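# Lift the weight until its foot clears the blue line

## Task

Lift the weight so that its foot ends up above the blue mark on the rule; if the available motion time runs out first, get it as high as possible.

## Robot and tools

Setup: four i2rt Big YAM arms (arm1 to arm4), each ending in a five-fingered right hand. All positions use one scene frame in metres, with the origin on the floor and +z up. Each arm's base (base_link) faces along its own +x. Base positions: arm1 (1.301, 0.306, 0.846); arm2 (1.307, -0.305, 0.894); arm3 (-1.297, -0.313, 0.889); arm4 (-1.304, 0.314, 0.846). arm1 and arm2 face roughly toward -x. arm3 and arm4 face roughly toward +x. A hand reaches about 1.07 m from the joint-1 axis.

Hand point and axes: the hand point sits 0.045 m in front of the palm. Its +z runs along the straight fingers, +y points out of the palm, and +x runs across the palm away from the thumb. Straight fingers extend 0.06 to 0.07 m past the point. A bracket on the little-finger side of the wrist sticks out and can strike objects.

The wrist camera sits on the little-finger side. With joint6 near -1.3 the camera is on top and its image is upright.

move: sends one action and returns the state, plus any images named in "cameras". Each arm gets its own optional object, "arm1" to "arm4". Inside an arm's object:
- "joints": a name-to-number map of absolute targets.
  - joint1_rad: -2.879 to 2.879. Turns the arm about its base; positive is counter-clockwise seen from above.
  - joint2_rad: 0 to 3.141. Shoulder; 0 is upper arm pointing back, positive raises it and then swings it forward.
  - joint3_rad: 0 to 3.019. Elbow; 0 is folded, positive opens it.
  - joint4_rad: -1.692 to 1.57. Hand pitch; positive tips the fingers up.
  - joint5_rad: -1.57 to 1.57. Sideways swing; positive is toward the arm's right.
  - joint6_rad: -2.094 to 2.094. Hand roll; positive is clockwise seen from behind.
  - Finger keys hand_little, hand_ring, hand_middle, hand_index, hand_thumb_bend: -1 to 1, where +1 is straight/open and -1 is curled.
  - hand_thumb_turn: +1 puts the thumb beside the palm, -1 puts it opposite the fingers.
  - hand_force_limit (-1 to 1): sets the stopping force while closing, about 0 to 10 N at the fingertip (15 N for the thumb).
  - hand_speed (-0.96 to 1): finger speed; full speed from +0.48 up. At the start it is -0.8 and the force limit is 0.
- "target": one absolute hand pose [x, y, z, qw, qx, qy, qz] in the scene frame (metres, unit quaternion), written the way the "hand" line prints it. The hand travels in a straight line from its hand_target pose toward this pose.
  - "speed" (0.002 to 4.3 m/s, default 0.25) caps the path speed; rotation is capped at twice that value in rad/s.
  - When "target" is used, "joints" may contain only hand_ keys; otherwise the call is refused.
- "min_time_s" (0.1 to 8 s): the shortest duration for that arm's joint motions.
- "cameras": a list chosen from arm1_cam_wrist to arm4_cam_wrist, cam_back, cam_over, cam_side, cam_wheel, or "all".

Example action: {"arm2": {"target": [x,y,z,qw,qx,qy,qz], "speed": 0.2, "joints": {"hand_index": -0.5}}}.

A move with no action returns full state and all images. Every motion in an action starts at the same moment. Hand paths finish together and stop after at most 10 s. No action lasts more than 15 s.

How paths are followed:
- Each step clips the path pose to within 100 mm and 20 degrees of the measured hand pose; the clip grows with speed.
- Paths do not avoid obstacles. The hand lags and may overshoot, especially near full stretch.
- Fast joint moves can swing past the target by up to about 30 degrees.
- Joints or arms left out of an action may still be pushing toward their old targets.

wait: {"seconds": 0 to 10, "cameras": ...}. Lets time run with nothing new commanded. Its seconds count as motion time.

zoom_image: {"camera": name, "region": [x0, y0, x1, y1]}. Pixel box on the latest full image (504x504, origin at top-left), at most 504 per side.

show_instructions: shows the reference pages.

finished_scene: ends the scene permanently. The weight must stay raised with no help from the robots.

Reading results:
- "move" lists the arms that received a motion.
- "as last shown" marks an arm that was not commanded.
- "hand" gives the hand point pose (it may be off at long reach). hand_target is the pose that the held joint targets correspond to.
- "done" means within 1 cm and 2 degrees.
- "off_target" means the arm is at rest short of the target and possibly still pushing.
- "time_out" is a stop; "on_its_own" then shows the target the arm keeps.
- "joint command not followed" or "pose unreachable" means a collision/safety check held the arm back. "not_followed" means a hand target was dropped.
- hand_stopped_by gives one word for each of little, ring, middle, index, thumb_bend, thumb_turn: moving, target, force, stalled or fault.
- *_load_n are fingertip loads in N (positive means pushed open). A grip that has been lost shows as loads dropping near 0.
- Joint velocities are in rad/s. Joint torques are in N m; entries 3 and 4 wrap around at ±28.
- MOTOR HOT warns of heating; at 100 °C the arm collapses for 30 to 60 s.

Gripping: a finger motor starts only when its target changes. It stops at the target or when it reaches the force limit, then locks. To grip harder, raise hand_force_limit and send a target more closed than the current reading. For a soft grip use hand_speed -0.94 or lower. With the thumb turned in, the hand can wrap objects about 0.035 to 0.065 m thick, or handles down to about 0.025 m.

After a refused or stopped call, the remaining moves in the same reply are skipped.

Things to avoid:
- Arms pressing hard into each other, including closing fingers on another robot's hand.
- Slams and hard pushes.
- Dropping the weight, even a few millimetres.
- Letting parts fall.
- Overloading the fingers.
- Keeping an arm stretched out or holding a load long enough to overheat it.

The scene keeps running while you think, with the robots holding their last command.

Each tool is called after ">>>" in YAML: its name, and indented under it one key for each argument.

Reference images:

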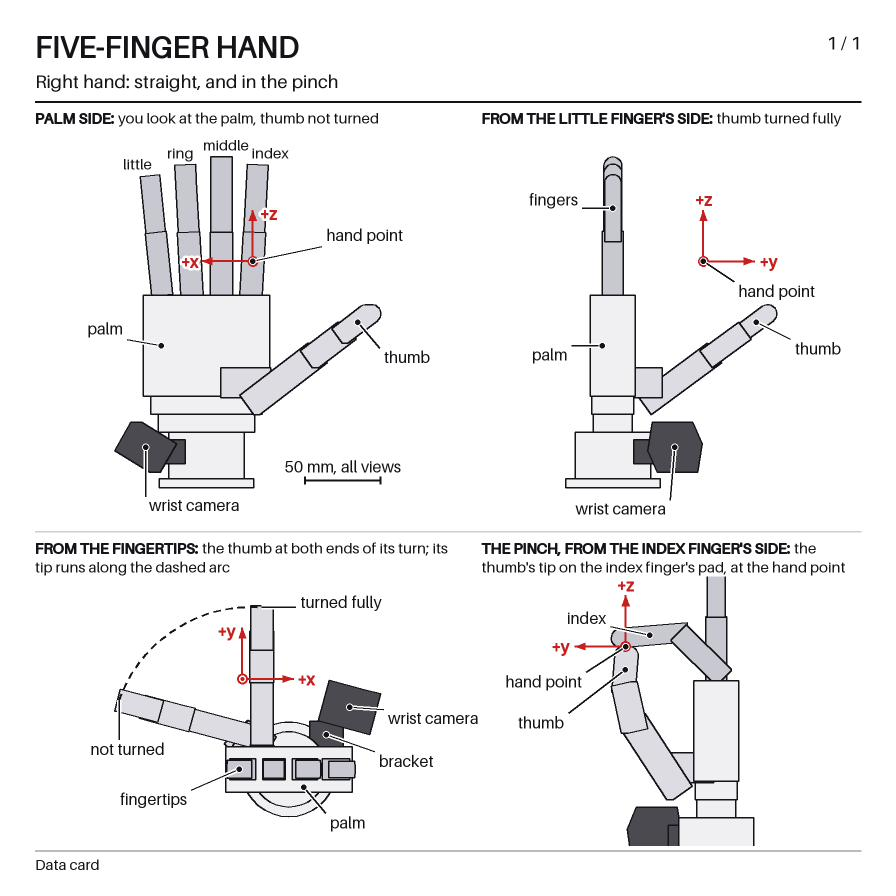

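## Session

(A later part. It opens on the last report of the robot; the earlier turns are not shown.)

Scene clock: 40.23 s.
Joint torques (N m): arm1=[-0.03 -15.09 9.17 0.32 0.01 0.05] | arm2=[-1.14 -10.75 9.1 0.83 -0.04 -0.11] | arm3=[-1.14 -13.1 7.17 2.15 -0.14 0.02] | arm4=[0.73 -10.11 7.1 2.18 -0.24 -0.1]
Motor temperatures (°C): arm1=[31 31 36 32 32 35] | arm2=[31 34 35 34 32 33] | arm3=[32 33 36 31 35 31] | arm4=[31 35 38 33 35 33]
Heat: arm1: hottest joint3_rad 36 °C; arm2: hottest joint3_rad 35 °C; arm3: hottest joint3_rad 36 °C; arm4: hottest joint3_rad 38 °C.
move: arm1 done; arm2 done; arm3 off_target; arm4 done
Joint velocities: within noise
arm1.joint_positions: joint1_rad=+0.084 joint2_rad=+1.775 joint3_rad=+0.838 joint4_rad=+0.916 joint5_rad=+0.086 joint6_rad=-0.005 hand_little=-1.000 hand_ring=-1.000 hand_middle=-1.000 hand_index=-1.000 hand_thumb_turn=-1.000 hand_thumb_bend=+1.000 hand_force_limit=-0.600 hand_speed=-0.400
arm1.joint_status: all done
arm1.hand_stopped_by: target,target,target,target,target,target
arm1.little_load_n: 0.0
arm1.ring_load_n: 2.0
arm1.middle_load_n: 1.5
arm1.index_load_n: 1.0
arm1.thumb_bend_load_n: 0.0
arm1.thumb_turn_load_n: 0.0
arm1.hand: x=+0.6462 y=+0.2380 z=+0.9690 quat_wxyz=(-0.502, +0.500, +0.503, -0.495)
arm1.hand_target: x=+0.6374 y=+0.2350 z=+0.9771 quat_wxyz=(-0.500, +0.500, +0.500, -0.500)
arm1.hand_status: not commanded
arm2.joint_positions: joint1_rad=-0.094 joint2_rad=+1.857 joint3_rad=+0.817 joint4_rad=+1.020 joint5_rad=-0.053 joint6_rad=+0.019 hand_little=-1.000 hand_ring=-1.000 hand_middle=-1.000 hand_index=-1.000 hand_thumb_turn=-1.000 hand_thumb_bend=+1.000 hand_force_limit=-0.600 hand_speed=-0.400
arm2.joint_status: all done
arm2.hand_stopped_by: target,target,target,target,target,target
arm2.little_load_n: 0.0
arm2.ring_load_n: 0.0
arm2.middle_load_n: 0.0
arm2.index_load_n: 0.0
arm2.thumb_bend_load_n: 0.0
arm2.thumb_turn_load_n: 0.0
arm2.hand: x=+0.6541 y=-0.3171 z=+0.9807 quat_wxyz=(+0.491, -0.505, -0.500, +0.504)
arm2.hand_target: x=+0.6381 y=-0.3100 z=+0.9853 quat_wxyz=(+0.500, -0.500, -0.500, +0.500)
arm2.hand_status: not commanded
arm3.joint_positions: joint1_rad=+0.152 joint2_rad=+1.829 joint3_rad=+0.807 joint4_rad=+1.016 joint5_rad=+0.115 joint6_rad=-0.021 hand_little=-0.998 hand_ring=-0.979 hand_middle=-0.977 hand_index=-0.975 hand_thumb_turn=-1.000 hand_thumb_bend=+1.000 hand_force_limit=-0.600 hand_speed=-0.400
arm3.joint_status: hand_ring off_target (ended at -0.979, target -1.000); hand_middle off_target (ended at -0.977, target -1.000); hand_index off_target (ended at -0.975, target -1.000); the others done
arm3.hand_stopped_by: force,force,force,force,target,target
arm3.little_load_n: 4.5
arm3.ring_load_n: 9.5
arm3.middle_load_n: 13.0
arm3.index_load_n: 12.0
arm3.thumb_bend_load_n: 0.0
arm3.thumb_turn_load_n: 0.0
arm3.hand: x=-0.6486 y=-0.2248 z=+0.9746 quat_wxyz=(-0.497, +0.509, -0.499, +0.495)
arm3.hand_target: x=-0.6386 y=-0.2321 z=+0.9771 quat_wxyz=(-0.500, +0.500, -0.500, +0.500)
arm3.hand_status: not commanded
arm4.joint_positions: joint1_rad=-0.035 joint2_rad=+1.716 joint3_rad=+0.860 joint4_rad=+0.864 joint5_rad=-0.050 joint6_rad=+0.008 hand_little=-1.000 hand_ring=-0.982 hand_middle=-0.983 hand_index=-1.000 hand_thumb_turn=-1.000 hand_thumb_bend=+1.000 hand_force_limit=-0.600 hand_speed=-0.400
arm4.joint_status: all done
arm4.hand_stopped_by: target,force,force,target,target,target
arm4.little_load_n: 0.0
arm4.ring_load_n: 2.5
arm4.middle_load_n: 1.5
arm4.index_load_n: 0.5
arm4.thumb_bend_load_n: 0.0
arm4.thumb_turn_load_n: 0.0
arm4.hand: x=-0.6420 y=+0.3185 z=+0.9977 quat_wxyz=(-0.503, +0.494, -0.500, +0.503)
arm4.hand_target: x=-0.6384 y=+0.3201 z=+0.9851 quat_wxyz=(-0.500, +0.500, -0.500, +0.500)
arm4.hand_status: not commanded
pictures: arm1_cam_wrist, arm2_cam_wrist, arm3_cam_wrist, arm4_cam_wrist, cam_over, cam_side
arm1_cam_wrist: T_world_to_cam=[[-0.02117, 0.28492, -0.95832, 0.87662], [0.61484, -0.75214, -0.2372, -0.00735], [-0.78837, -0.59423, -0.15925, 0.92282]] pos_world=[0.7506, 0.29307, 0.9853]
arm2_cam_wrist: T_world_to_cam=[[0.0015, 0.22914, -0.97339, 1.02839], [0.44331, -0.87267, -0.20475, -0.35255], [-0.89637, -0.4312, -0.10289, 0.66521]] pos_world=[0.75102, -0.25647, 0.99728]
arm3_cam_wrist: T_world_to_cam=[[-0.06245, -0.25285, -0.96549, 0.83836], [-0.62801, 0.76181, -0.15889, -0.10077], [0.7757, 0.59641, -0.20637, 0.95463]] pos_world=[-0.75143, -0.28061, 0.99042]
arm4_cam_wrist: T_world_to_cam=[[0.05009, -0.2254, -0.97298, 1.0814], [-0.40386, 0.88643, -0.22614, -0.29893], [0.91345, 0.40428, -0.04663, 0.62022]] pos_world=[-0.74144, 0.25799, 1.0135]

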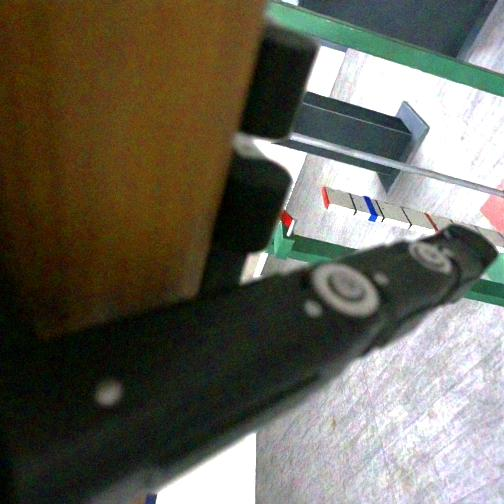

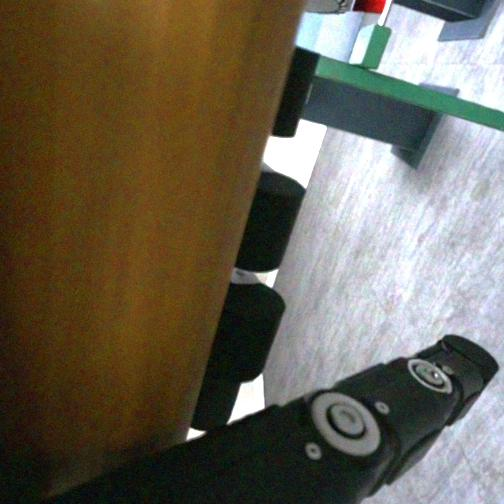

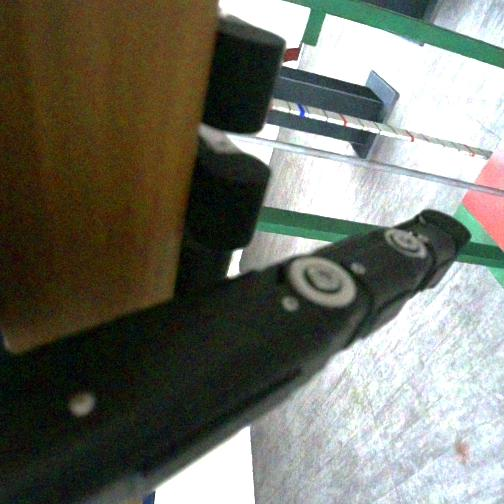

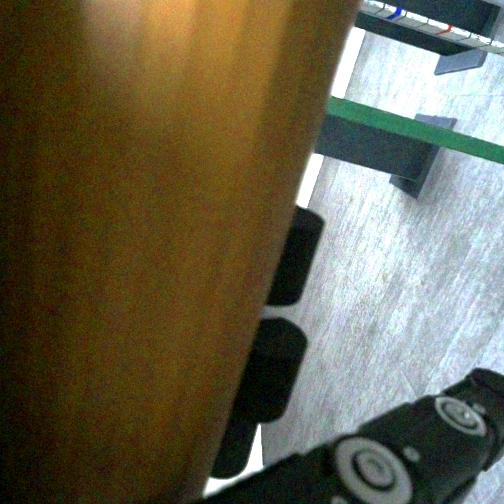

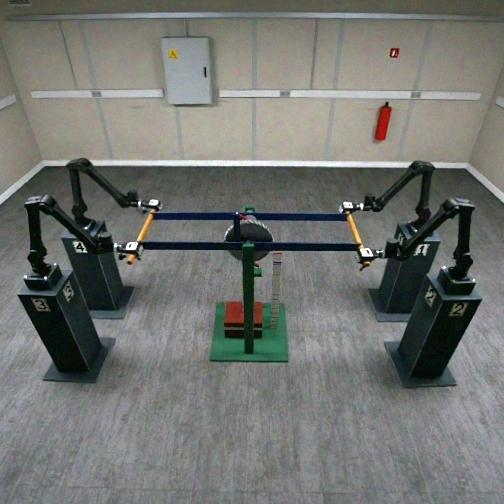

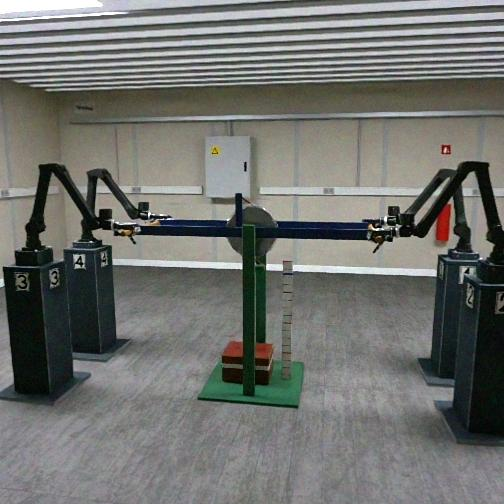

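>>> move:
  arm1: {"target": [0.595, 0.235, 0.741, 0.5, -0.5, -0.5, 0.5], "speed": 1.0}
  arm2: {"target": [0.595, -0.310, 0.749, 0.5, -0.5, -0.5, 0.5], "speed": 1.0}
  arm3: {"target": [-0.596, -0.232, 1.213, 0.5, -0.5, 0.5, -0.5], "speed": 1.0, "joints": {"hand_little": -0.96, "hand_ring": -0.95, "hand_middle": -0.94, "hand_index": -0.94}}
  arm4: {"target": [-0.596, 0.320, 1.221, 0.5, -0.5, 0.5, -0.5], "speed": 1.0}
  cameras: ["all"]

Scene clock: 43.67 s.
Joint torques (N m): arm1=[-0.62 -12.16 10.56 -2.17 0.07 0.09] | arm2=[-0.73 -9 10.17 -2.29 0.58 -0.15] | arm3=[-1.26 -13.8 14.71 2.11 -0.13 0.03] | arm4=[1.14 -9.11 15.98 2.4 0.22 -0.12]
Motor temperatures (°C): arm1=[31 31 36 32 32 35] | arm2=[31 34 35 34 32 33] | arm3=[32 33 36 31 35 31] | arm4=[31 35 39 33 35 32]
Heat: arm1: hottest joint3_rad 36 °C; arm2: hottest joint3_rad 35 °C; arm3: hottest joint3_rad 36 °C; arm4: hottest joint3_rad 39 °C.
move: arm1 off_target; arm2 off_target; arm3 off_target; arm4 off_target
Joint velocities: within noise
arm1.joint_positions: joint1_rad=+0.084 joint2_rad=+2.364 joint3_rad=+0.985 joint4_rad=+1.440 joint5_rad=+0.080 joint6_rad=-0.008 hand_little=-1.000 hand_ring=-1.000 hand_middle=-1.000 hand_index=-1.000 hand_thumb_turn=-1.000 hand_thumb_bend=+1.000 hand_force_limit=-0.600 hand_speed=-0.400
arm1.joint_status: not commanded
arm1.hand_stopped_by: target,target,target,target,target,target
arm1.little_load_n: 0.0
arm1.ring_load_n: 0.0
arm1.middle_load_n: 0.0
arm1.index_load_n: 0.0
arm1.thumb_bend_load_n: 0.0
arm1.thumb_turn_load_n: 0.0
arm1.hand: x=+0.6178 y=+0.2352 z=+0.7855 quat_wxyz=(-0.520, +0.478, +0.482, -0.518)
arm1.hand_target: x=+0.6023 y=+0.2358 z=+0.7440 quat_wxyz=(-0.501, +0.500, +0.499, -0.500)
arm1.hand_status: off_target (0.050 m and 4.5 deg from the pose sent, 0.234 m and 0.7 deg at the start; pose on its path clipped on 35 of 67 steps)
arm2.joint_positions: joint1_rad=-0.096 joint2_rad=+2.452 joint3_rad=+1.022 joint4_rad=+1.497 joint5_rad=-0.064 joint6_rad=+0.023 hand_little=-1.000 hand_ring=-1.000 hand_middle=-1.000 hand_index=-1.000 hand_thumb_turn=-1.000 hand_thumb_bend=+1.000 hand_force_limit=-0.600 hand_speed=-0.400
arm2.joint_status: not commanded
arm2.hand_stopped_by: target,target,target,target,target,target
arm2.little_load_n: 0.0
arm2.ring_load_n: 0.0
arm2.middle_load_n: 0.0
arm2.index_load_n: 0.0
arm2.thumb_bend_load_n: 0.0
arm2.thumb_turn_load_n: 0.5
arm2.hand: x=+0.6245 y=-0.3162 z=+0.8004 quat_wxyz=(+0.511, -0.480, -0.480, +0.528)
arm2.hand_target: x=+0.6053 y=-0.3099 z=+0.7538 quat_wxyz=(+0.500, -0.499, -0.500, +0.500)
arm2.hand_status: off_target (0.060 m and 4.7 deg from the pose sent, 0.239 m and 1.2 deg at the start; pose on its path clipped on 37 of 67 steps)
arm3.joint_positions: joint1_rad=+0.150 joint2_rad=+1.507 joint3_rad=+1.097 joint4_rad=+0.337 joint5_rad=+0.113 joint6_rad=-0.019 hand_little=-0.960 hand_ring=-0.950 hand_middle=-0.940 hand_index=-0.940 hand_thumb_turn=-1.000 hand_thumb_bend=+1.000 hand_force_limit=-0.600 hand_speed=-0.400
arm3.joint_status: all done
arm3.hand_stopped_by: target,target,target,target,target,target
arm3.little_load_n: 0.0
arm3.ring_load_n: 0.0
arm3.middle_load_n: 0.5
arm3.index_load_n: 0.0
arm3.thumb_bend_load_n: 0.0
arm3.thumb_turn_load_n: 0.0
arm3.hand: x=-0.6194 y=-0.2252 z=+1.1631 quat_wxyz=(-0.479, +0.527, -0.514, +0.479)
arm3.hand_target: x=-0.6010 y=-0.2327 z=+1.2132 quat_wxyz=(-0.500, +0.500, -0.500, +0.500)
arm3.hand_status: off_target (0.056 m and 4.8 deg from the pose sent, 0.244 m and 1.2 deg at the start; pose on its path clipped on 36 of 67 steps)
arm4.joint_positions: joint1_rad=-0.035 joint2_rad=+1.468 joint3_rad=+1.207 joint4_rad=+0.193 joint5_rad=-0.056 joint6_rad=+0.011 hand_little=-1.000 hand_ring=-0.982 hand_middle=-0.982 hand_index=-0.999 hand_thumb_turn=-1.000 hand_thumb_bend=+1.000 hand_force_limit=-0.600 hand_speed=-0.400
arm4.joint_status: not commanded
arm4.hand_stopped_by: target,force,force,target,target,target
arm4.little_load_n: 0.0
arm4.ring_load_n: 4.5
arm4.middle_load_n: 10.0
arm4.index_load_n: 7.5
arm4.thumb_bend_load_n: 0.5
arm4.thumb_turn_load_n: 0.0
arm4.hand: x=-0.6228 y=+0.3190 z=+1.1868 quat_wxyz=(-0.487, +0.512, -0.519, +0.480)
arm4.hand_target: x=-0.6005 y=+0.3201 z=+1.2205 quat_wxyz=(-0.500, +0.500, -0.500, +0.500)
arm4.hand_status: off_target (0.043 m and 3.7 deg from the pose sent, 0.228 m and 0.8 deg at the start; pose on its path clipped on 34 of 67 steps)
pictures: arm1_cam_wrist, arm2_cam_wrist, arm3_cam_wrist, arm4_cam_wrist, cam_back, cam_over, cam_side, cam_wheel
arm1_cam_wrist: T_world_to_cam=[[-0.10318, 0.28141, -0.95402, 0.74912], [0.59823, -0.74872, -0.28555, 0.01183], [-0.79465, -0.60019, -0.0911, 0.82134]] pos_world=[0.7229, 0.291, 0.79287]
arm2_cam_wrist: T_world_to_cam=[[-0.08563, 0.22932, -0.96958, 0.90403], [0.43115, -0.86878, -0.24356, -0.33568], [-0.89821, -0.43889, -0.02448, 0.55635]] pos_world=[0.72186, -0.25477, 0.80839]
arm3_cam_wrist: T_world_to_cam=[[-0.12682, -0.25878, -0.95758, 0.97171], [-0.63772, 0.76069, -0.12111, -0.10232], [0.75976, 0.5953, -0.26149, 1.02502]] pos_world=[-0.72079, -0.28091, 1.18613]
arm4_cam_wrist: T_world_to_cam=[[-0.02247, -0.21774, -0.97575, 1.22022], [-0.42488, 0.88555, -0.18782, -0.30712], [0.90497, 0.41036, -0.11241, 0.68229]] pos_world=[-0.72052, 0.25767, 1.20964]

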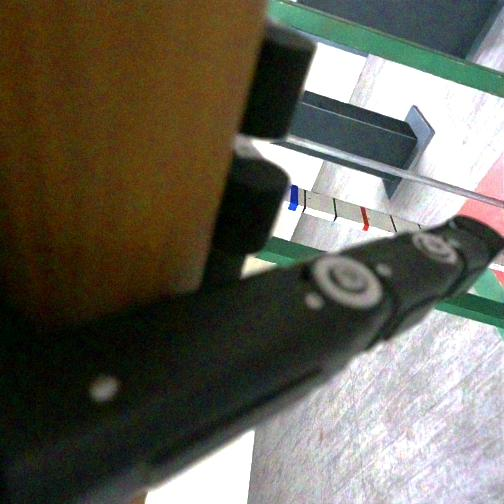

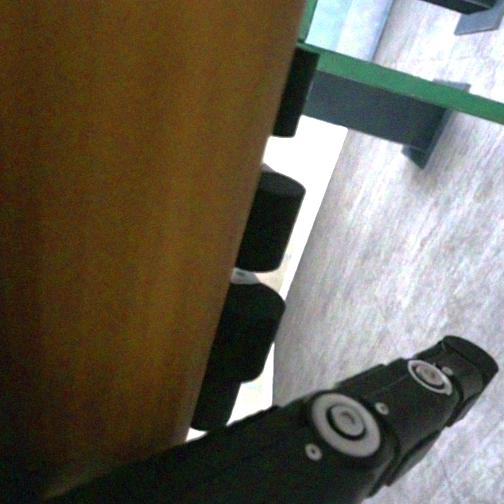

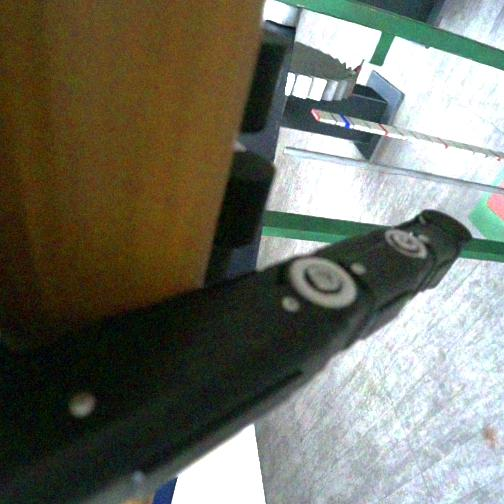

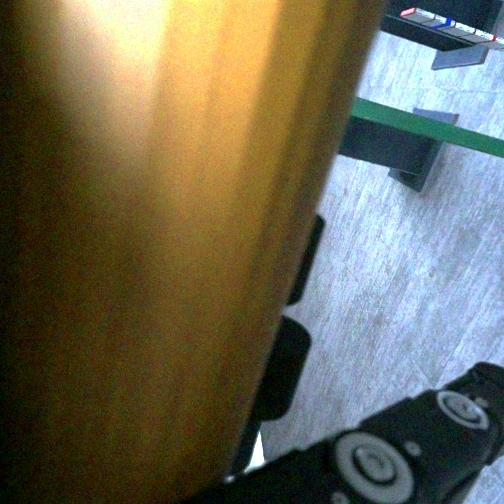

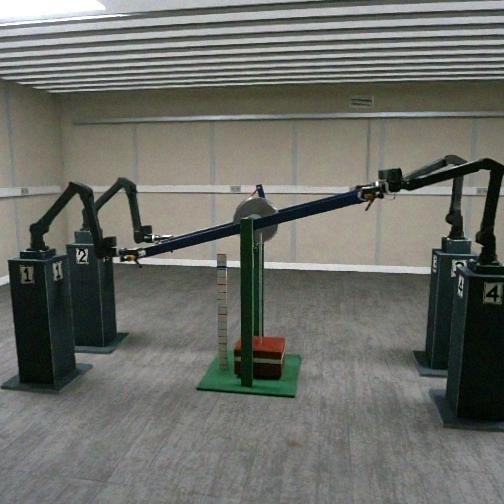

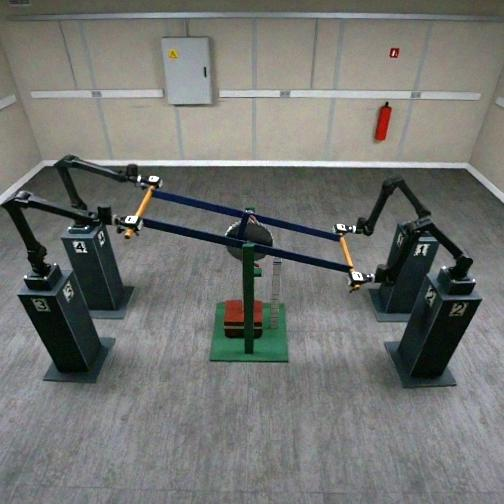

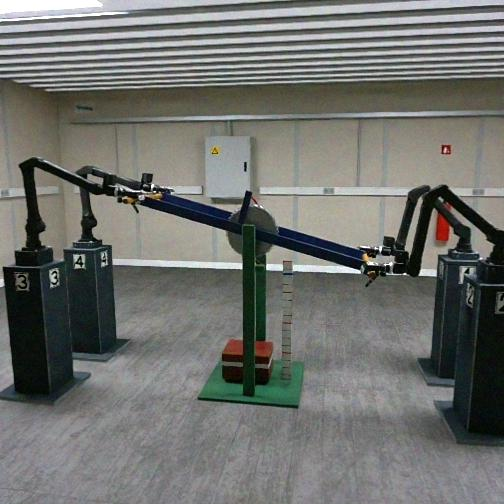

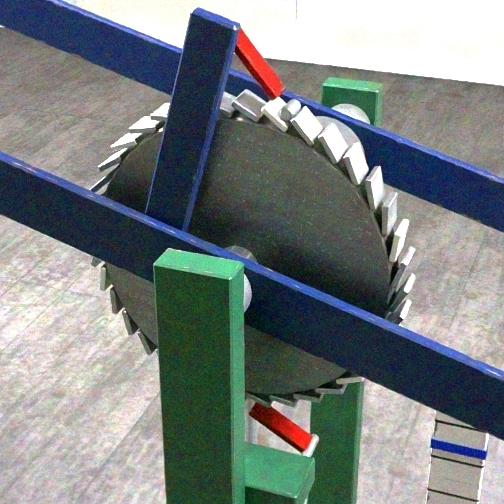

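>>> zoom_image:
  camera: "cam_side"
  region: [190, 300, 330, 420]

>>> zoom_image:
  camera: "cam_back"
  region: [180, 300, 320, 420]

>>> zoom_image:
  camera: "cam_over"
  region: [190, 200, 310, 370]

>>> zoom_image:
  camera: "cam_side"
  region: [90, 150, 190, 250]

Scaled by 3.600 from the camera's image (finer frame: 720x720).

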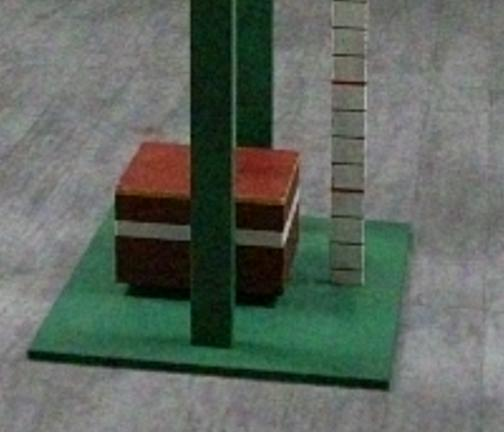

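Scaled by 3.600 from the camera's image (finer frame: 720x720).

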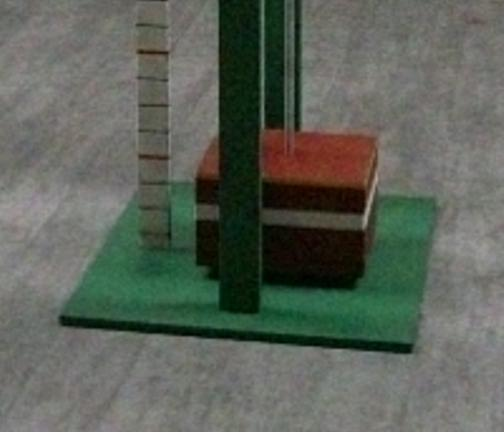

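Scaled by 2.965 from the camera's image (finer frame: 720x720).

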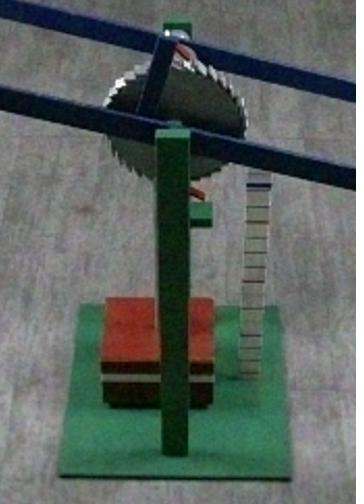

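Scaled by 5.040 from the camera's image (finer frame: 720x720).

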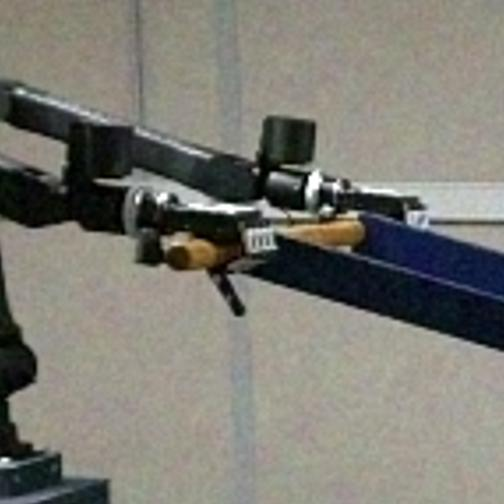

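>>> move:
  arm1: {"target": [0.491, 0.235, 0.560, 0.5, -0.5, -0.5, 0.5], "speed": 0.8}
  arm2: {"target": [0.491, -0.310, 0.568, 0.5, -0.5, -0.5, 0.5], "speed": 0.8}
  arm3: {"target": [-0.492, -0.232, 1.394, 0.5, -0.5, 0.5, -0.5], "speed": 0.8}
  arm4: {"target": [-0.492, 0.320, 1.402, 0.5, -0.5, 0.5, -0.5], "speed": 0.8}
  cameras: ["all"]

>>> zoom_image:
  camera: "cam_side"
  region: [190, 300, 330, 420]

>>> zoom_image:
  camera: "cam_side"
  region: [0, 100, 504, 300]

Scene clock: 59.63 s.
Joint torques (N m): arm1=[-1.03 -9.35 18.67 -4.44 0.29 0.08] | arm2=[-0.26 -7.3 15.83 -3.95 1.04 -0.2] | arm3=[-1.61 -10.93 21.11 4.81 0.18 0.16] | arm4=[1.32 -6.89 22.65 5.64 0.84 0.19]
Motor temperatures (°C): arm1=[31 31 39 32 32 35] | arm2=[31 34 36 34 32 33] | arm3=[32 34 40 31 35 31] | arm4=[31 35 44 33 35 32]
Heat: arm1: hottest joint3_rad 39 °C; arm2: hottest joint3_rad 36 °C; arm3: hottest joint3_rad 40 °C; arm4: hottest joint3_rad 44 °C.
move: arm1 off_target; arm2 off_target; arm3 off_target; arm4 off_target
Joint velocities: within noise
arm1.joint_positions: joint1_rad=+0.081 joint2_rad=+2.665 joint3_rad=+1.248 joint4_rad=+1.495 joint5_rad=+0.065 joint6_rad=-0.008 hand_little=-1.000 hand_ring=-1.000 hand_middle=-1.000 hand_index=-1.000 hand_thumb_turn=-1.000 hand_thumb_bend=+1.000 hand_force_limit=-0.600 hand_speed=-0.400
arm1.joint_status: not commanded
arm1.hand_stopped_by: target,target,target,target,target,target
arm1.little_load_n: 0.0
arm1.ring_load_n: 0.0
arm1.middle_load_n: 0.0
arm1.index_load_n: 0.0
arm1.thumb_bend_load_n: 0.0
arm1.thumb_turn_load_n: -0.5
arm1.hand: x=+0.5800 y=+0.2322 z=+0.6842 quat_wxyz=(-0.521, +0.472, +0.480, -0.525)
arm1.hand_target: x=+0.5509 y=+0.2369 z=+0.6184 quat_wxyz=(-0.501, +0.500, +0.500, -0.500)
arm1.hand_status: off_target (0.153 m and 5.4 deg from the pose sent, 0.259 m and 4.5 deg at the start; pose on its path clipped on 30 of 36 steps)
arm2.joint_positions: joint1_rad=-0.092 joint2_rad=+2.738 joint3_rad=+1.305 joint4_rad=+1.503 joint5_rad=-0.065 joint6_rad=+0.027 hand_little=-1.000 hand_ring=-1.000 hand_middle=-1.000 hand_index=-1.000 hand_thumb_turn=-1.000 hand_thumb_bend=+1.000 hand_force_limit=-0.600 hand_speed=-0.400
arm2.joint_status: not commanded
arm2.hand_stopped_by: target,target,target,target,target,target
arm2.little_load_n: 0.0
arm2.ring_load_n: 0.0
arm2.middle_load_n: -0.5
arm2.index_load_n: 0.0
arm2.thumb_bend_load_n: 0.0
arm2.thumb_turn_load_n: 0.0
arm2.hand: x=+0.5848 y=-0.3177 z=+0.6992 quat_wxyz=(+0.509, -0.479, -0.480, +0.531)
arm2.hand_target: x=+0.5564 y=-0.3126 z=+0.6352 quat_wxyz=(+0.500, -0.500, -0.501, +0.500)
arm2.hand_status: off_target (0.161 m and 4.9 deg from the pose sent, 0.268 m and 4.7 deg at the start; pose on its path clipped on 30 of 36 steps)
arm3.joint_positions: joint1_rad=+0.144 joint2_rad=+1.534 joint3_rad=+1.457 joint4_rad=-0.083 joint5_rad=+0.099 joint6_rad=-0.032 hand_little=-0.960 hand_ring=-0.950 hand_middle=-0.940 hand_index=-0.940 hand_thumb_turn=-1.000 hand_thumb_bend=+1.000 hand_force_limit=-0.600 hand_speed=-0.400
arm3.joint_status: not commanded
arm3.hand_stopped_by: target,target,target,target,target,target
arm3.little_load_n: 0.0
arm3.ring_load_n: 0.0
arm3.middle_load_n: 0.0
arm3.index_load_n: 0.0
arm3.thumb_bend_load_n: 0.5
arm3.thumb_turn_load_n: 1.0
arm3.hand: x=-0.5858 y=-0.2243 z=+1.2618 quat_wxyz=(-0.454, +0.555, -0.525, +0.459)
arm3.hand_target: x=-0.5485 y=-0.2317 z=+1.3410 quat_wxyz=(-0.500, +0.500, -0.499, +0.500)
arm3.hand_status: off_target (0.162 m and 9.9 deg from the pose sent, 0.264 m and 4.8 deg at the start; pose on its path clipped on 31 of 37 steps)
arm4.joint_positions: joint1_rad=-0.035 joint2_rad=+1.544 joint3_rad=+1.637 joint4_rad=-0.274 joint5_rad=-0.069 joint6_rad=-0.015 hand_little=-1.000 hand_ring=-0.982 hand_middle=-0.982 hand_index=-0.999 hand_thumb_turn=-1.000 hand_thumb_bend=+1.000 hand_force_limit=-0.600 hand_speed=-0.400
arm4.joint_status: not commanded
arm4.hand_stopped_by: target,force,force,target,target,target
arm4.little_load_n: 0.0
arm4.ring_load_n: 2.5
arm4.middle_load_n: 8.5
arm4.index_load_n: 4.5
arm4.thumb_bend_load_n: 0.0
arm4.thumb_turn_load_n: 1.5
arm4.hand: x=-0.5937 y=+0.3185 z=+1.2878 quat_wxyz=(-0.457, +0.547, -0.537, +0.451)
arm4.hand_target: x=-0.5506 y=+0.3198 z=+1.3579 quat_wxyz=(-0.501, +0.500, -0.500, +0.499)
arm4.hand_status: off_target (0.153 m and 10.2 deg from the pose sent, 0.252 m and 3.7 deg at the start; pose on its path clipped on 29 of 37 steps)
pictures: arm1_cam_wrist, arm2_cam_wrist, arm3_cam_wrist, arm4_cam_wrist, cam_back, cam_over, cam_side, cam_wheel
arm1_cam_wrist: T_world_to_cam=[[-0.12197, 0.27937, -0.95241, 0.65957], [0.60181, -0.74225, -0.29479, 0.00603], [-0.78927, -0.60912, -0.0776, 0.77002]] pos_world=[0.68458, 0.28924, 0.68971]
arm2_cam_wrist: T_world_to_cam=[[-0.0894, 0.22504, -0.97024, 0.80426], [0.43546, -0.86727, -0.24128, -0.34817], [-0.89576, -0.44407, -0.02047, 0.5118]] pos_world=[0.68196, -0.25567, 0.70679]
arm3_cam_wrist: T_world_to_cam=[[-0.20454, -0.28133, -0.93756, 0.99478], [-0.65554, 0.75067, -0.08224, -0.13141], [0.72693, 0.59779, -0.33796, 1.10261]] pos_world=[-0.6842, -0.28062, 1.2945]
arm4_cam_wrist: T_world_to_cam=[[-0.12796, -0.23648, -0.96317, 1.2465], [-0.45845, 0.87528, -0.15399, -0.33557], [0.87946, 0.42186, -0.22042, 0.7878]] pos_world=[-0.68718, 0.25615, 1.32256]

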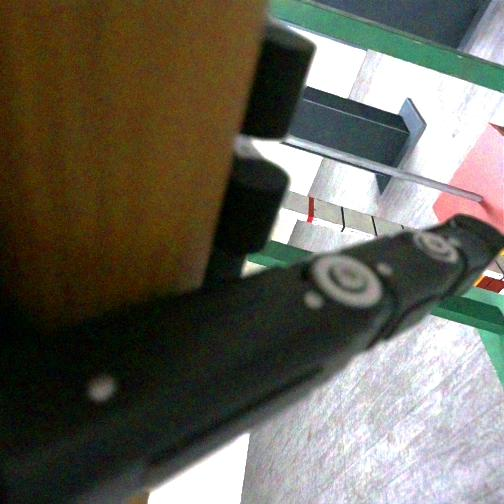

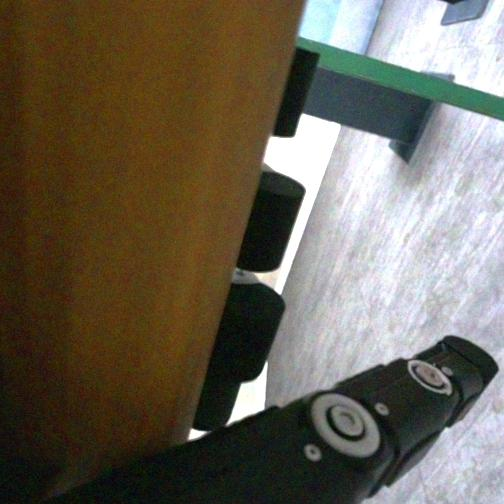

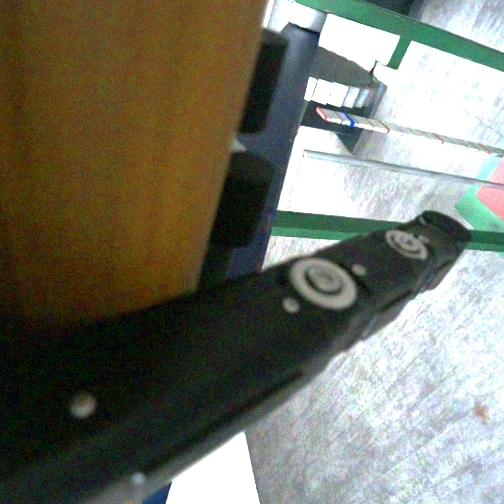

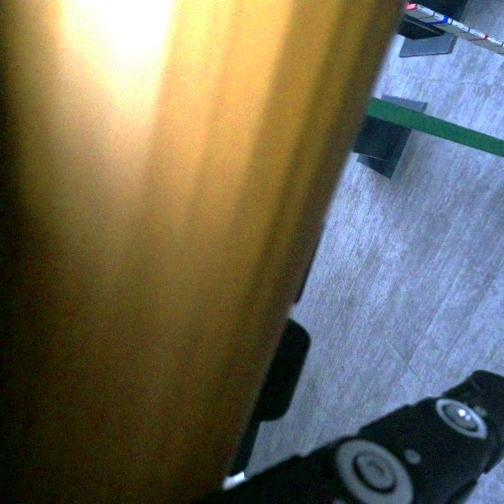

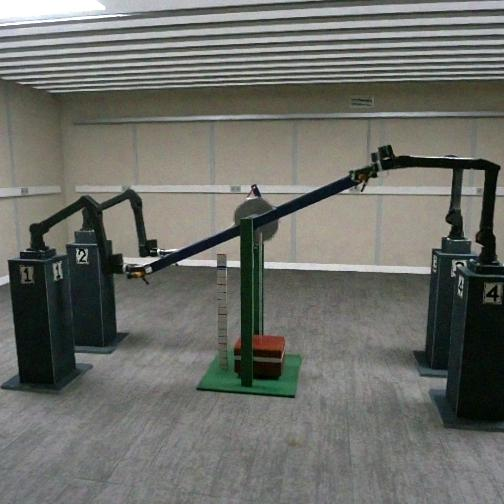

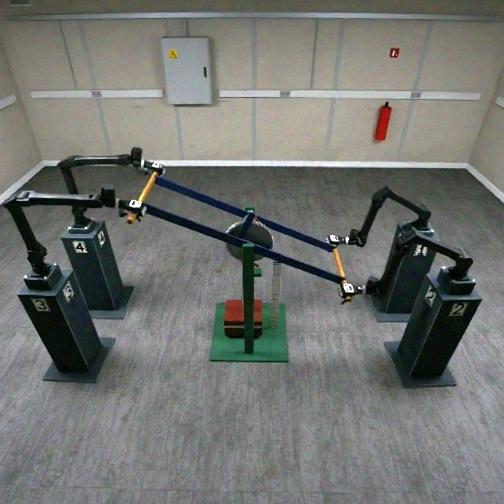

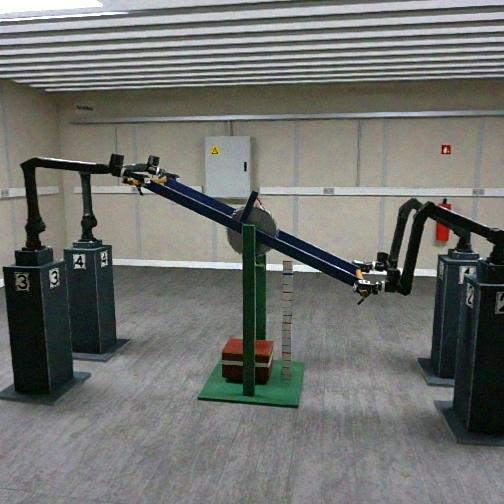

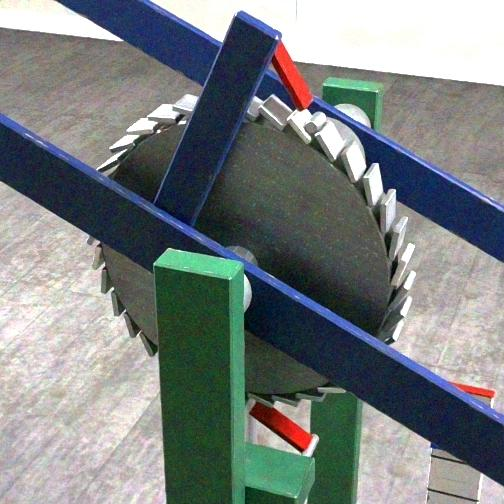

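Scaled by 3.600 from the camera's image (finer frame: 720x720).

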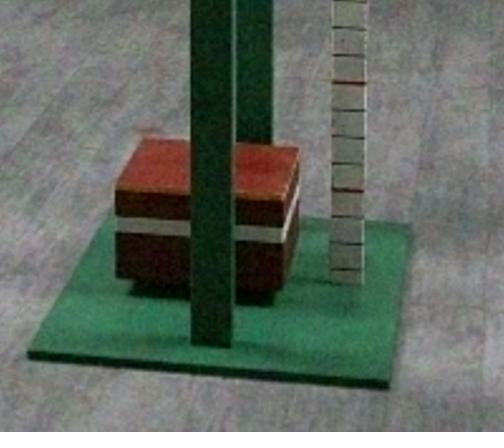

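Scaled by 1.000.

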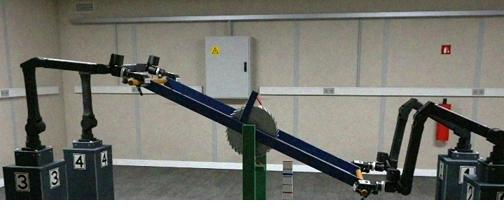

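>>> zoom_image:
  camera: "cam_back"
  region: [320, 130, 420, 230]

>>> zoom_image:
  camera: "cam_side"
  region: [100, 130, 200, 230]

>>> zoom_image:
  camera: "cam_side"
  region: [330, 230, 430, 330]

>>> zoom_image:
  camera: "cam_wheel"
  region: [200, 330, 360, 490]

>>> zoom_image:
  camera: "cam_wheel"
  region: [180, 10, 380, 210]

>>> zoom_image:
  camera: "cam_side"
  region: [200, 170, 320, 290]

Scaled by 5.040 from the camera's image (finer frame: 720x720).

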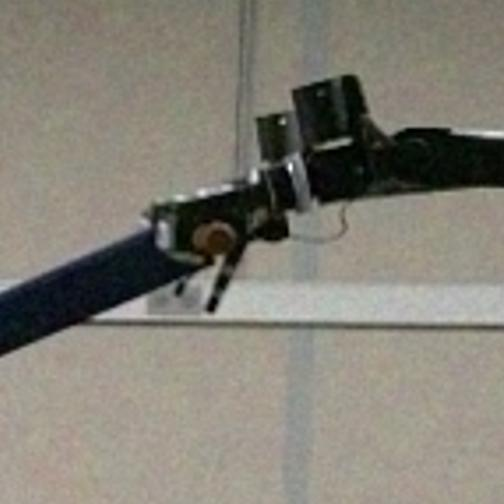

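Scaled by 5.040 from the camera's image (finer frame: 720x720).

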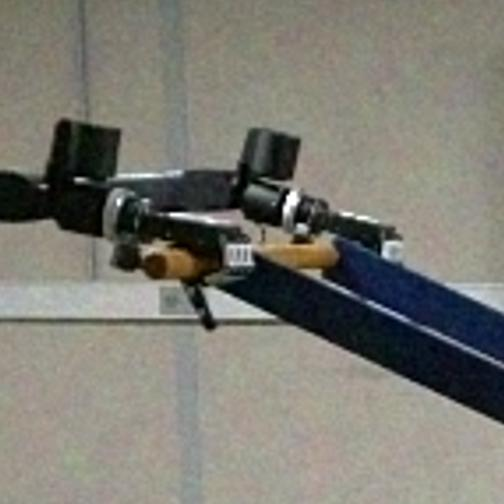

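Scaled by 5.040 from the camera's image (finer frame: 720x720).

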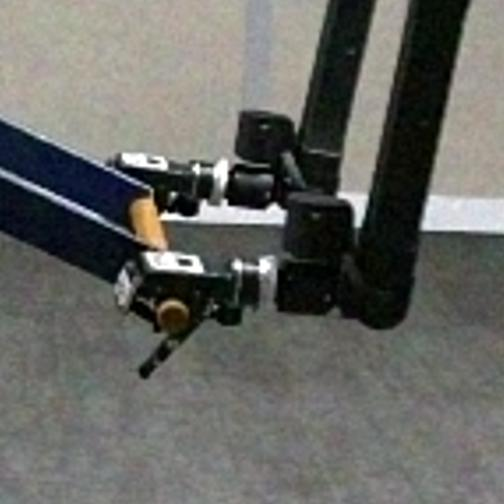

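Scaled by 3.150 from the camera's image (finer frame: 720x720).

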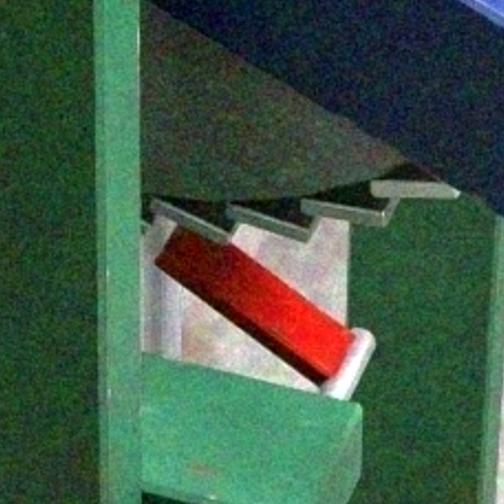

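Scaled by 2.520 from the camera's image (finer frame: 720x720).

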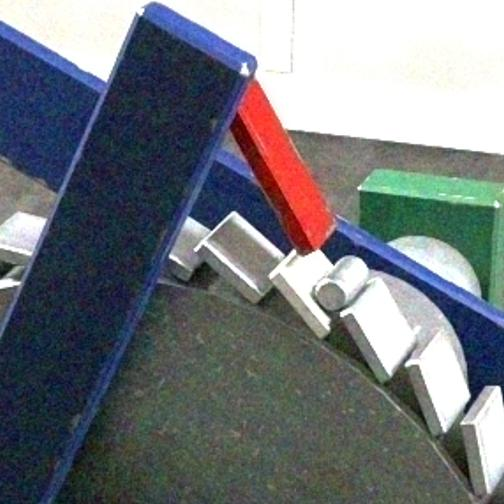

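Scaled by 4.200 from the camera's image (finer frame: 720x720).

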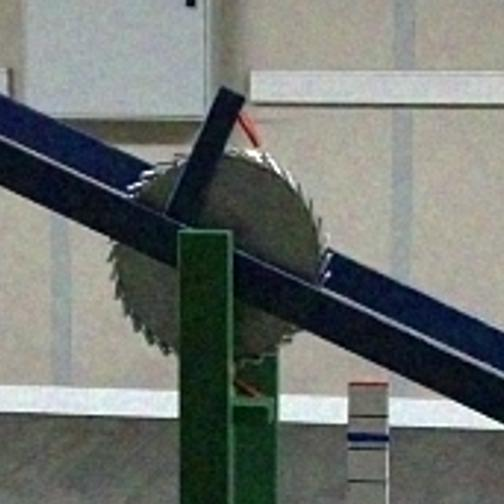

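>>> move:
  arm1: {"target": [0.505, 0.235, 0.560, 0.5, -0.5, -0.5, 0.5], "speed": 1.2}
  arm2: {"target": [0.505, -0.310, 0.568, 0.5, -0.5, -0.5, 0.5], "speed": 1.2}
  arm3: {"target": [-0.506, -0.232, 1.394, 0.5, -0.5, 0.5, -0.5], "speed": 1.2}
  arm4: {"target": [-0.506, 0.320, 1.402, 0.5, -0.5, 0.5, -0.5], "speed": 1.2}
  cameras: ["arm3_cam_wrist", "arm4_cam_wrist", "cam_side", "cam_wheel"]

>>> zoom_image:
  camera: "cam_side"
  region: [190, 300, 330, 420]

Scene clock: 72.43 s.
Joint torques (N m): arm1=[-1.2 -9.29 17.35 -4.46 0.46 0.03] | arm2=[-0.32 -7.36 14.84 -4.03 1.13 -0.24] | arm3=[-0.85 -12.1 20.92 4.66 0.31 0.1] | arm4=[1.26 -7.82 22.41 5.44 0.89 0.2]
Motor temperatures (°C): arm1=[31 31 47 33 32 35] | arm2=[31 34 42 35 32 33] | arm3=[32 34 51 32 35 31] | arm4=[31 35 52 34 36 32]
Heat: arm1: hottest joint3_rad 47 °C; arm2: hottest joint3_rad 42 °C; arm3: hottest joint3_rad 51 °C; arm4: hottest joint3_rad 52 °C.
move: arm1 off_target; arm2 off_target; arm3 off_target; arm4 off_target
Joint velocities: within noise
arm1.joint_positions: joint1_rad=+0.080 joint2_rad=+2.673 joint3_rad=+1.253 joint4_rad=+1.514 joint5_rad=+0.061 joint6_rad=-0.005 hand_little=-1.000 hand_ring=-1.000 hand_middle=-1.000 hand_index=-1.000 hand_thumb_turn=-1.000 hand_thumb_bend=+1.000 hand_force_limit=-0.600 hand_speed=-0.400
arm1.joint_status: not commanded
arm1.hand_stopped_by: target,target,target,target,target,target
arm1.little_load_n: 0.0
arm1.ring_load_n: 0.0
arm1.middle_load_n: 0.0
arm1.index_load_n: 0.0
arm1.thumb_bend_load_n: 0.0
arm1.thumb_turn_load_n: -1.0
arm1.hand: x=+0.5799 y=+0.2319 z=+0.6853 quat_wxyz=(-0.523, +0.468, +0.476, -0.531)
arm1.hand_target: x=+0.5568 y=+0.2367 z=+0.6144 quat_wxyz=(-0.501, +0.500, +0.500, -0.500)
arm1.hand_status: off_target (0.146 m and 6.4 deg from the pose sent, 0.145 m and 5.5 deg at the start; pose on its path clipped on 21 of 27 steps)
arm2.joint_positions: joint1_rad=-0.092 joint2_rad=+2.746 joint3_rad=+1.311 joint4_rad=+1.521 joint5_rad=-0.068 joint6_rad=+0.031 hand_little=-1.000 hand_ring=-1.000 hand_middle=-1.000 hand_index=-1.000 hand_thumb_turn=-1.000 hand_thumb_bend=+1.000 hand_force_limit=-0.600 hand_speed=-0.400
arm2.joint_status: not commanded
arm2.hand_stopped_by: target,target,target,target,target,target
arm2.little_load_n: 0.0
arm2.ring_load_n: 0.0
arm2.middle_load_n: 0.0
arm2.index_load_n: 0.0
arm2.thumb_bend_load_n: -0.5
arm2.thumb_turn_load_n: 0.0
arm2.hand: x=+0.5848 y=-0.3182 z=+0.7001 quat_wxyz=(+0.511, -0.475, -0.476, +0.536)
arm2.hand_target: x=+0.5621 y=-0.3125 z=+0.6312 quat_wxyz=(+0.500, -0.499, -0.501, +0.500)
arm2.hand_status: off_target (0.155 m and 5.8 deg from the pose sent, 0.154 m and 4.9 deg at the start; pose on its path clipped on 19 of 25 steps)
arm3.joint_positions: joint1_rad=+0.144 joint2_rad=+1.533 joint3_rad=+1.457 joint4_rad=-0.085 joint5_rad=+0.098 joint6_rad=-0.032 hand_little=-0.960 hand_ring=-0.950 hand_middle=-0.940 hand_index=-0.940 hand_thumb_turn=-1.000 hand_thumb_bend=+1.000 hand_force_limit=-0.600 hand_speed=-0.400
arm3.joint_status: not commanded
arm3.hand_stopped_by: target,target,target,target,target,target
arm3.little_load_n: 0.0
arm3.ring_load_n: 0.0
arm3.middle_load_n: 0.0
arm3.index_load_n: 0.0
arm3.thumb_bend_load_n: 0.5
arm3.thumb_turn_load_n: 1.0
arm3.hand: x=-0.5862 y=-0.2242 z=+1.2620 quat_wxyz=(-0.454, +0.555, -0.525, +0.458)
arm3.hand_target: x=-0.5538 y=-0.2316 z=+1.3454 quat_wxyz=(-0.500, +0.500, -0.499, +0.500)
arm3.hand_status: off_target (0.155 m and 10.0 deg from the pose sent, 0.155 m and 9.9 deg at the start; pose on its path clipped on 25 of 29 steps)
arm4.joint_positions: joint1_rad=-0.035 joint2_rad=+1.544 joint3_rad=+1.639 joint4_rad=-0.278 joint5_rad=-0.070 joint6_rad=-0.016 hand_little=-1.000 hand_ring=-0.982 hand_middle=-0.982 hand_index=-0.999 hand_thumb_turn=-1.000 hand_thumb_bend=+1.000 hand_force_limit=-0.600 hand_speed=-0.400
arm4.joint_status: not commanded
arm4.hand_stopped_by: target,force,force,target,target,target
arm4.little_load_n: 0.0
arm4.ring_load_n: 3.0
arm4.middle_load_n: 8.5
arm4.index_load_n: 4.5
arm4.thumb_bend_load_n: 0.0
arm4.thumb_turn_load_n: 1.5
arm4.hand: x=-0.5941 y=+0.3186 z=+1.2879 quat_wxyz=(-0.456, +0.548, -0.537, +0.450)
arm4.hand_target: x=-0.5556 y=+0.3199 z=+1.3628 quat_wxyz=(-0.501, +0.500, -0.500, +0.499)
arm4.hand_status: off_target (0.144 m and 10.3 deg from the pose sent, 0.144 m and 10.2 deg at the start; pose on its path clipped on 24 of 29 steps)
arm3_cam_wrist: T_world_to_cam=[[-0.20534, -0.28181, -0.93724, 0.9939], [-0.65627, 0.75008, -0.08175, -0.13288], [0.72604, 0.5983, -0.33897, 1.10377]] pos_world=[-0.6845, -0.28063, 1.29481]
arm4_cam_wrist: T_world_to_cam=[[-0.13012, -0.23737, -0.96266, 1.24486], [-0.46008, 0.87452, -0.15345, -0.33734], [0.8783, 0.42293, -0.223, 0.79034]] pos_world=[-0.68738, 0.25625, 1.32287]

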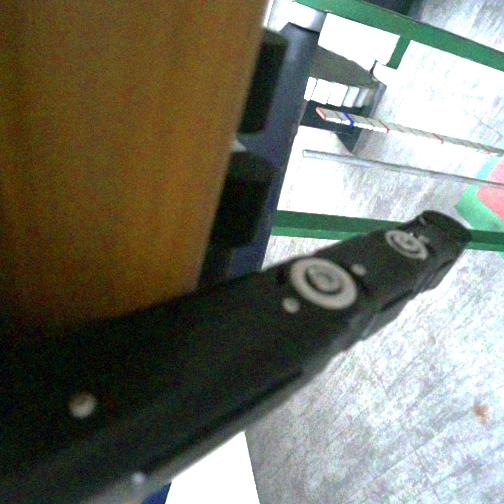

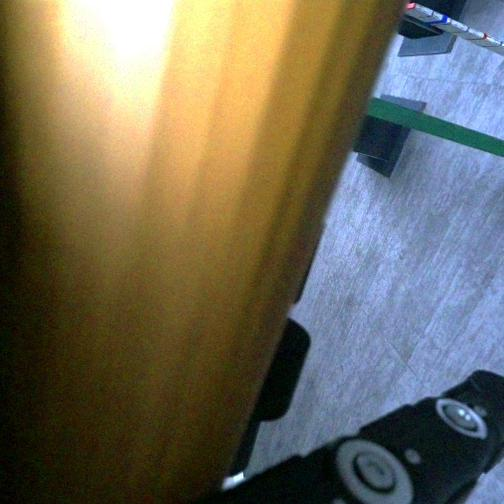

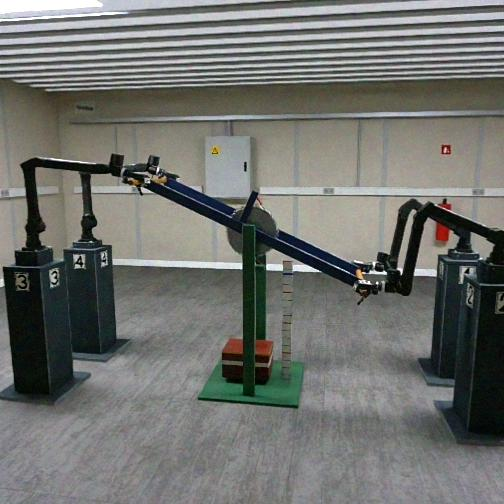

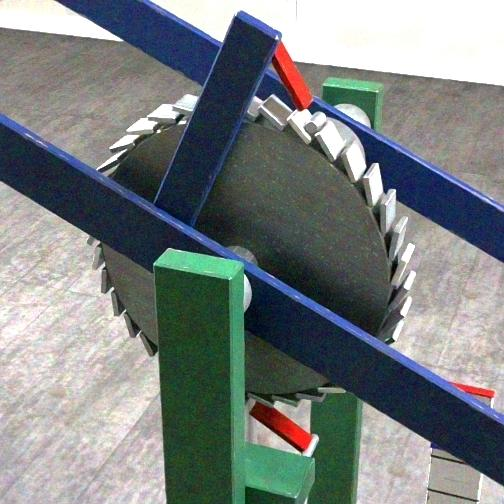

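Scaled by 3.600 from the camera's image (finer frame: 720x720).

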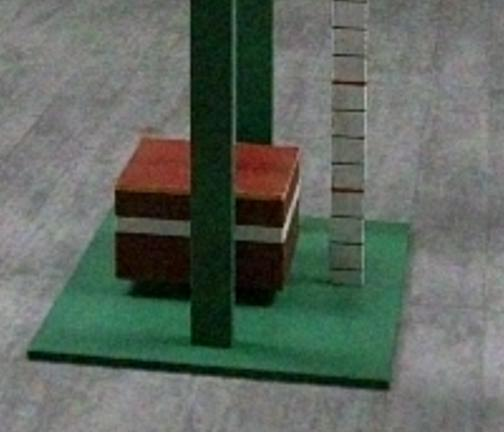

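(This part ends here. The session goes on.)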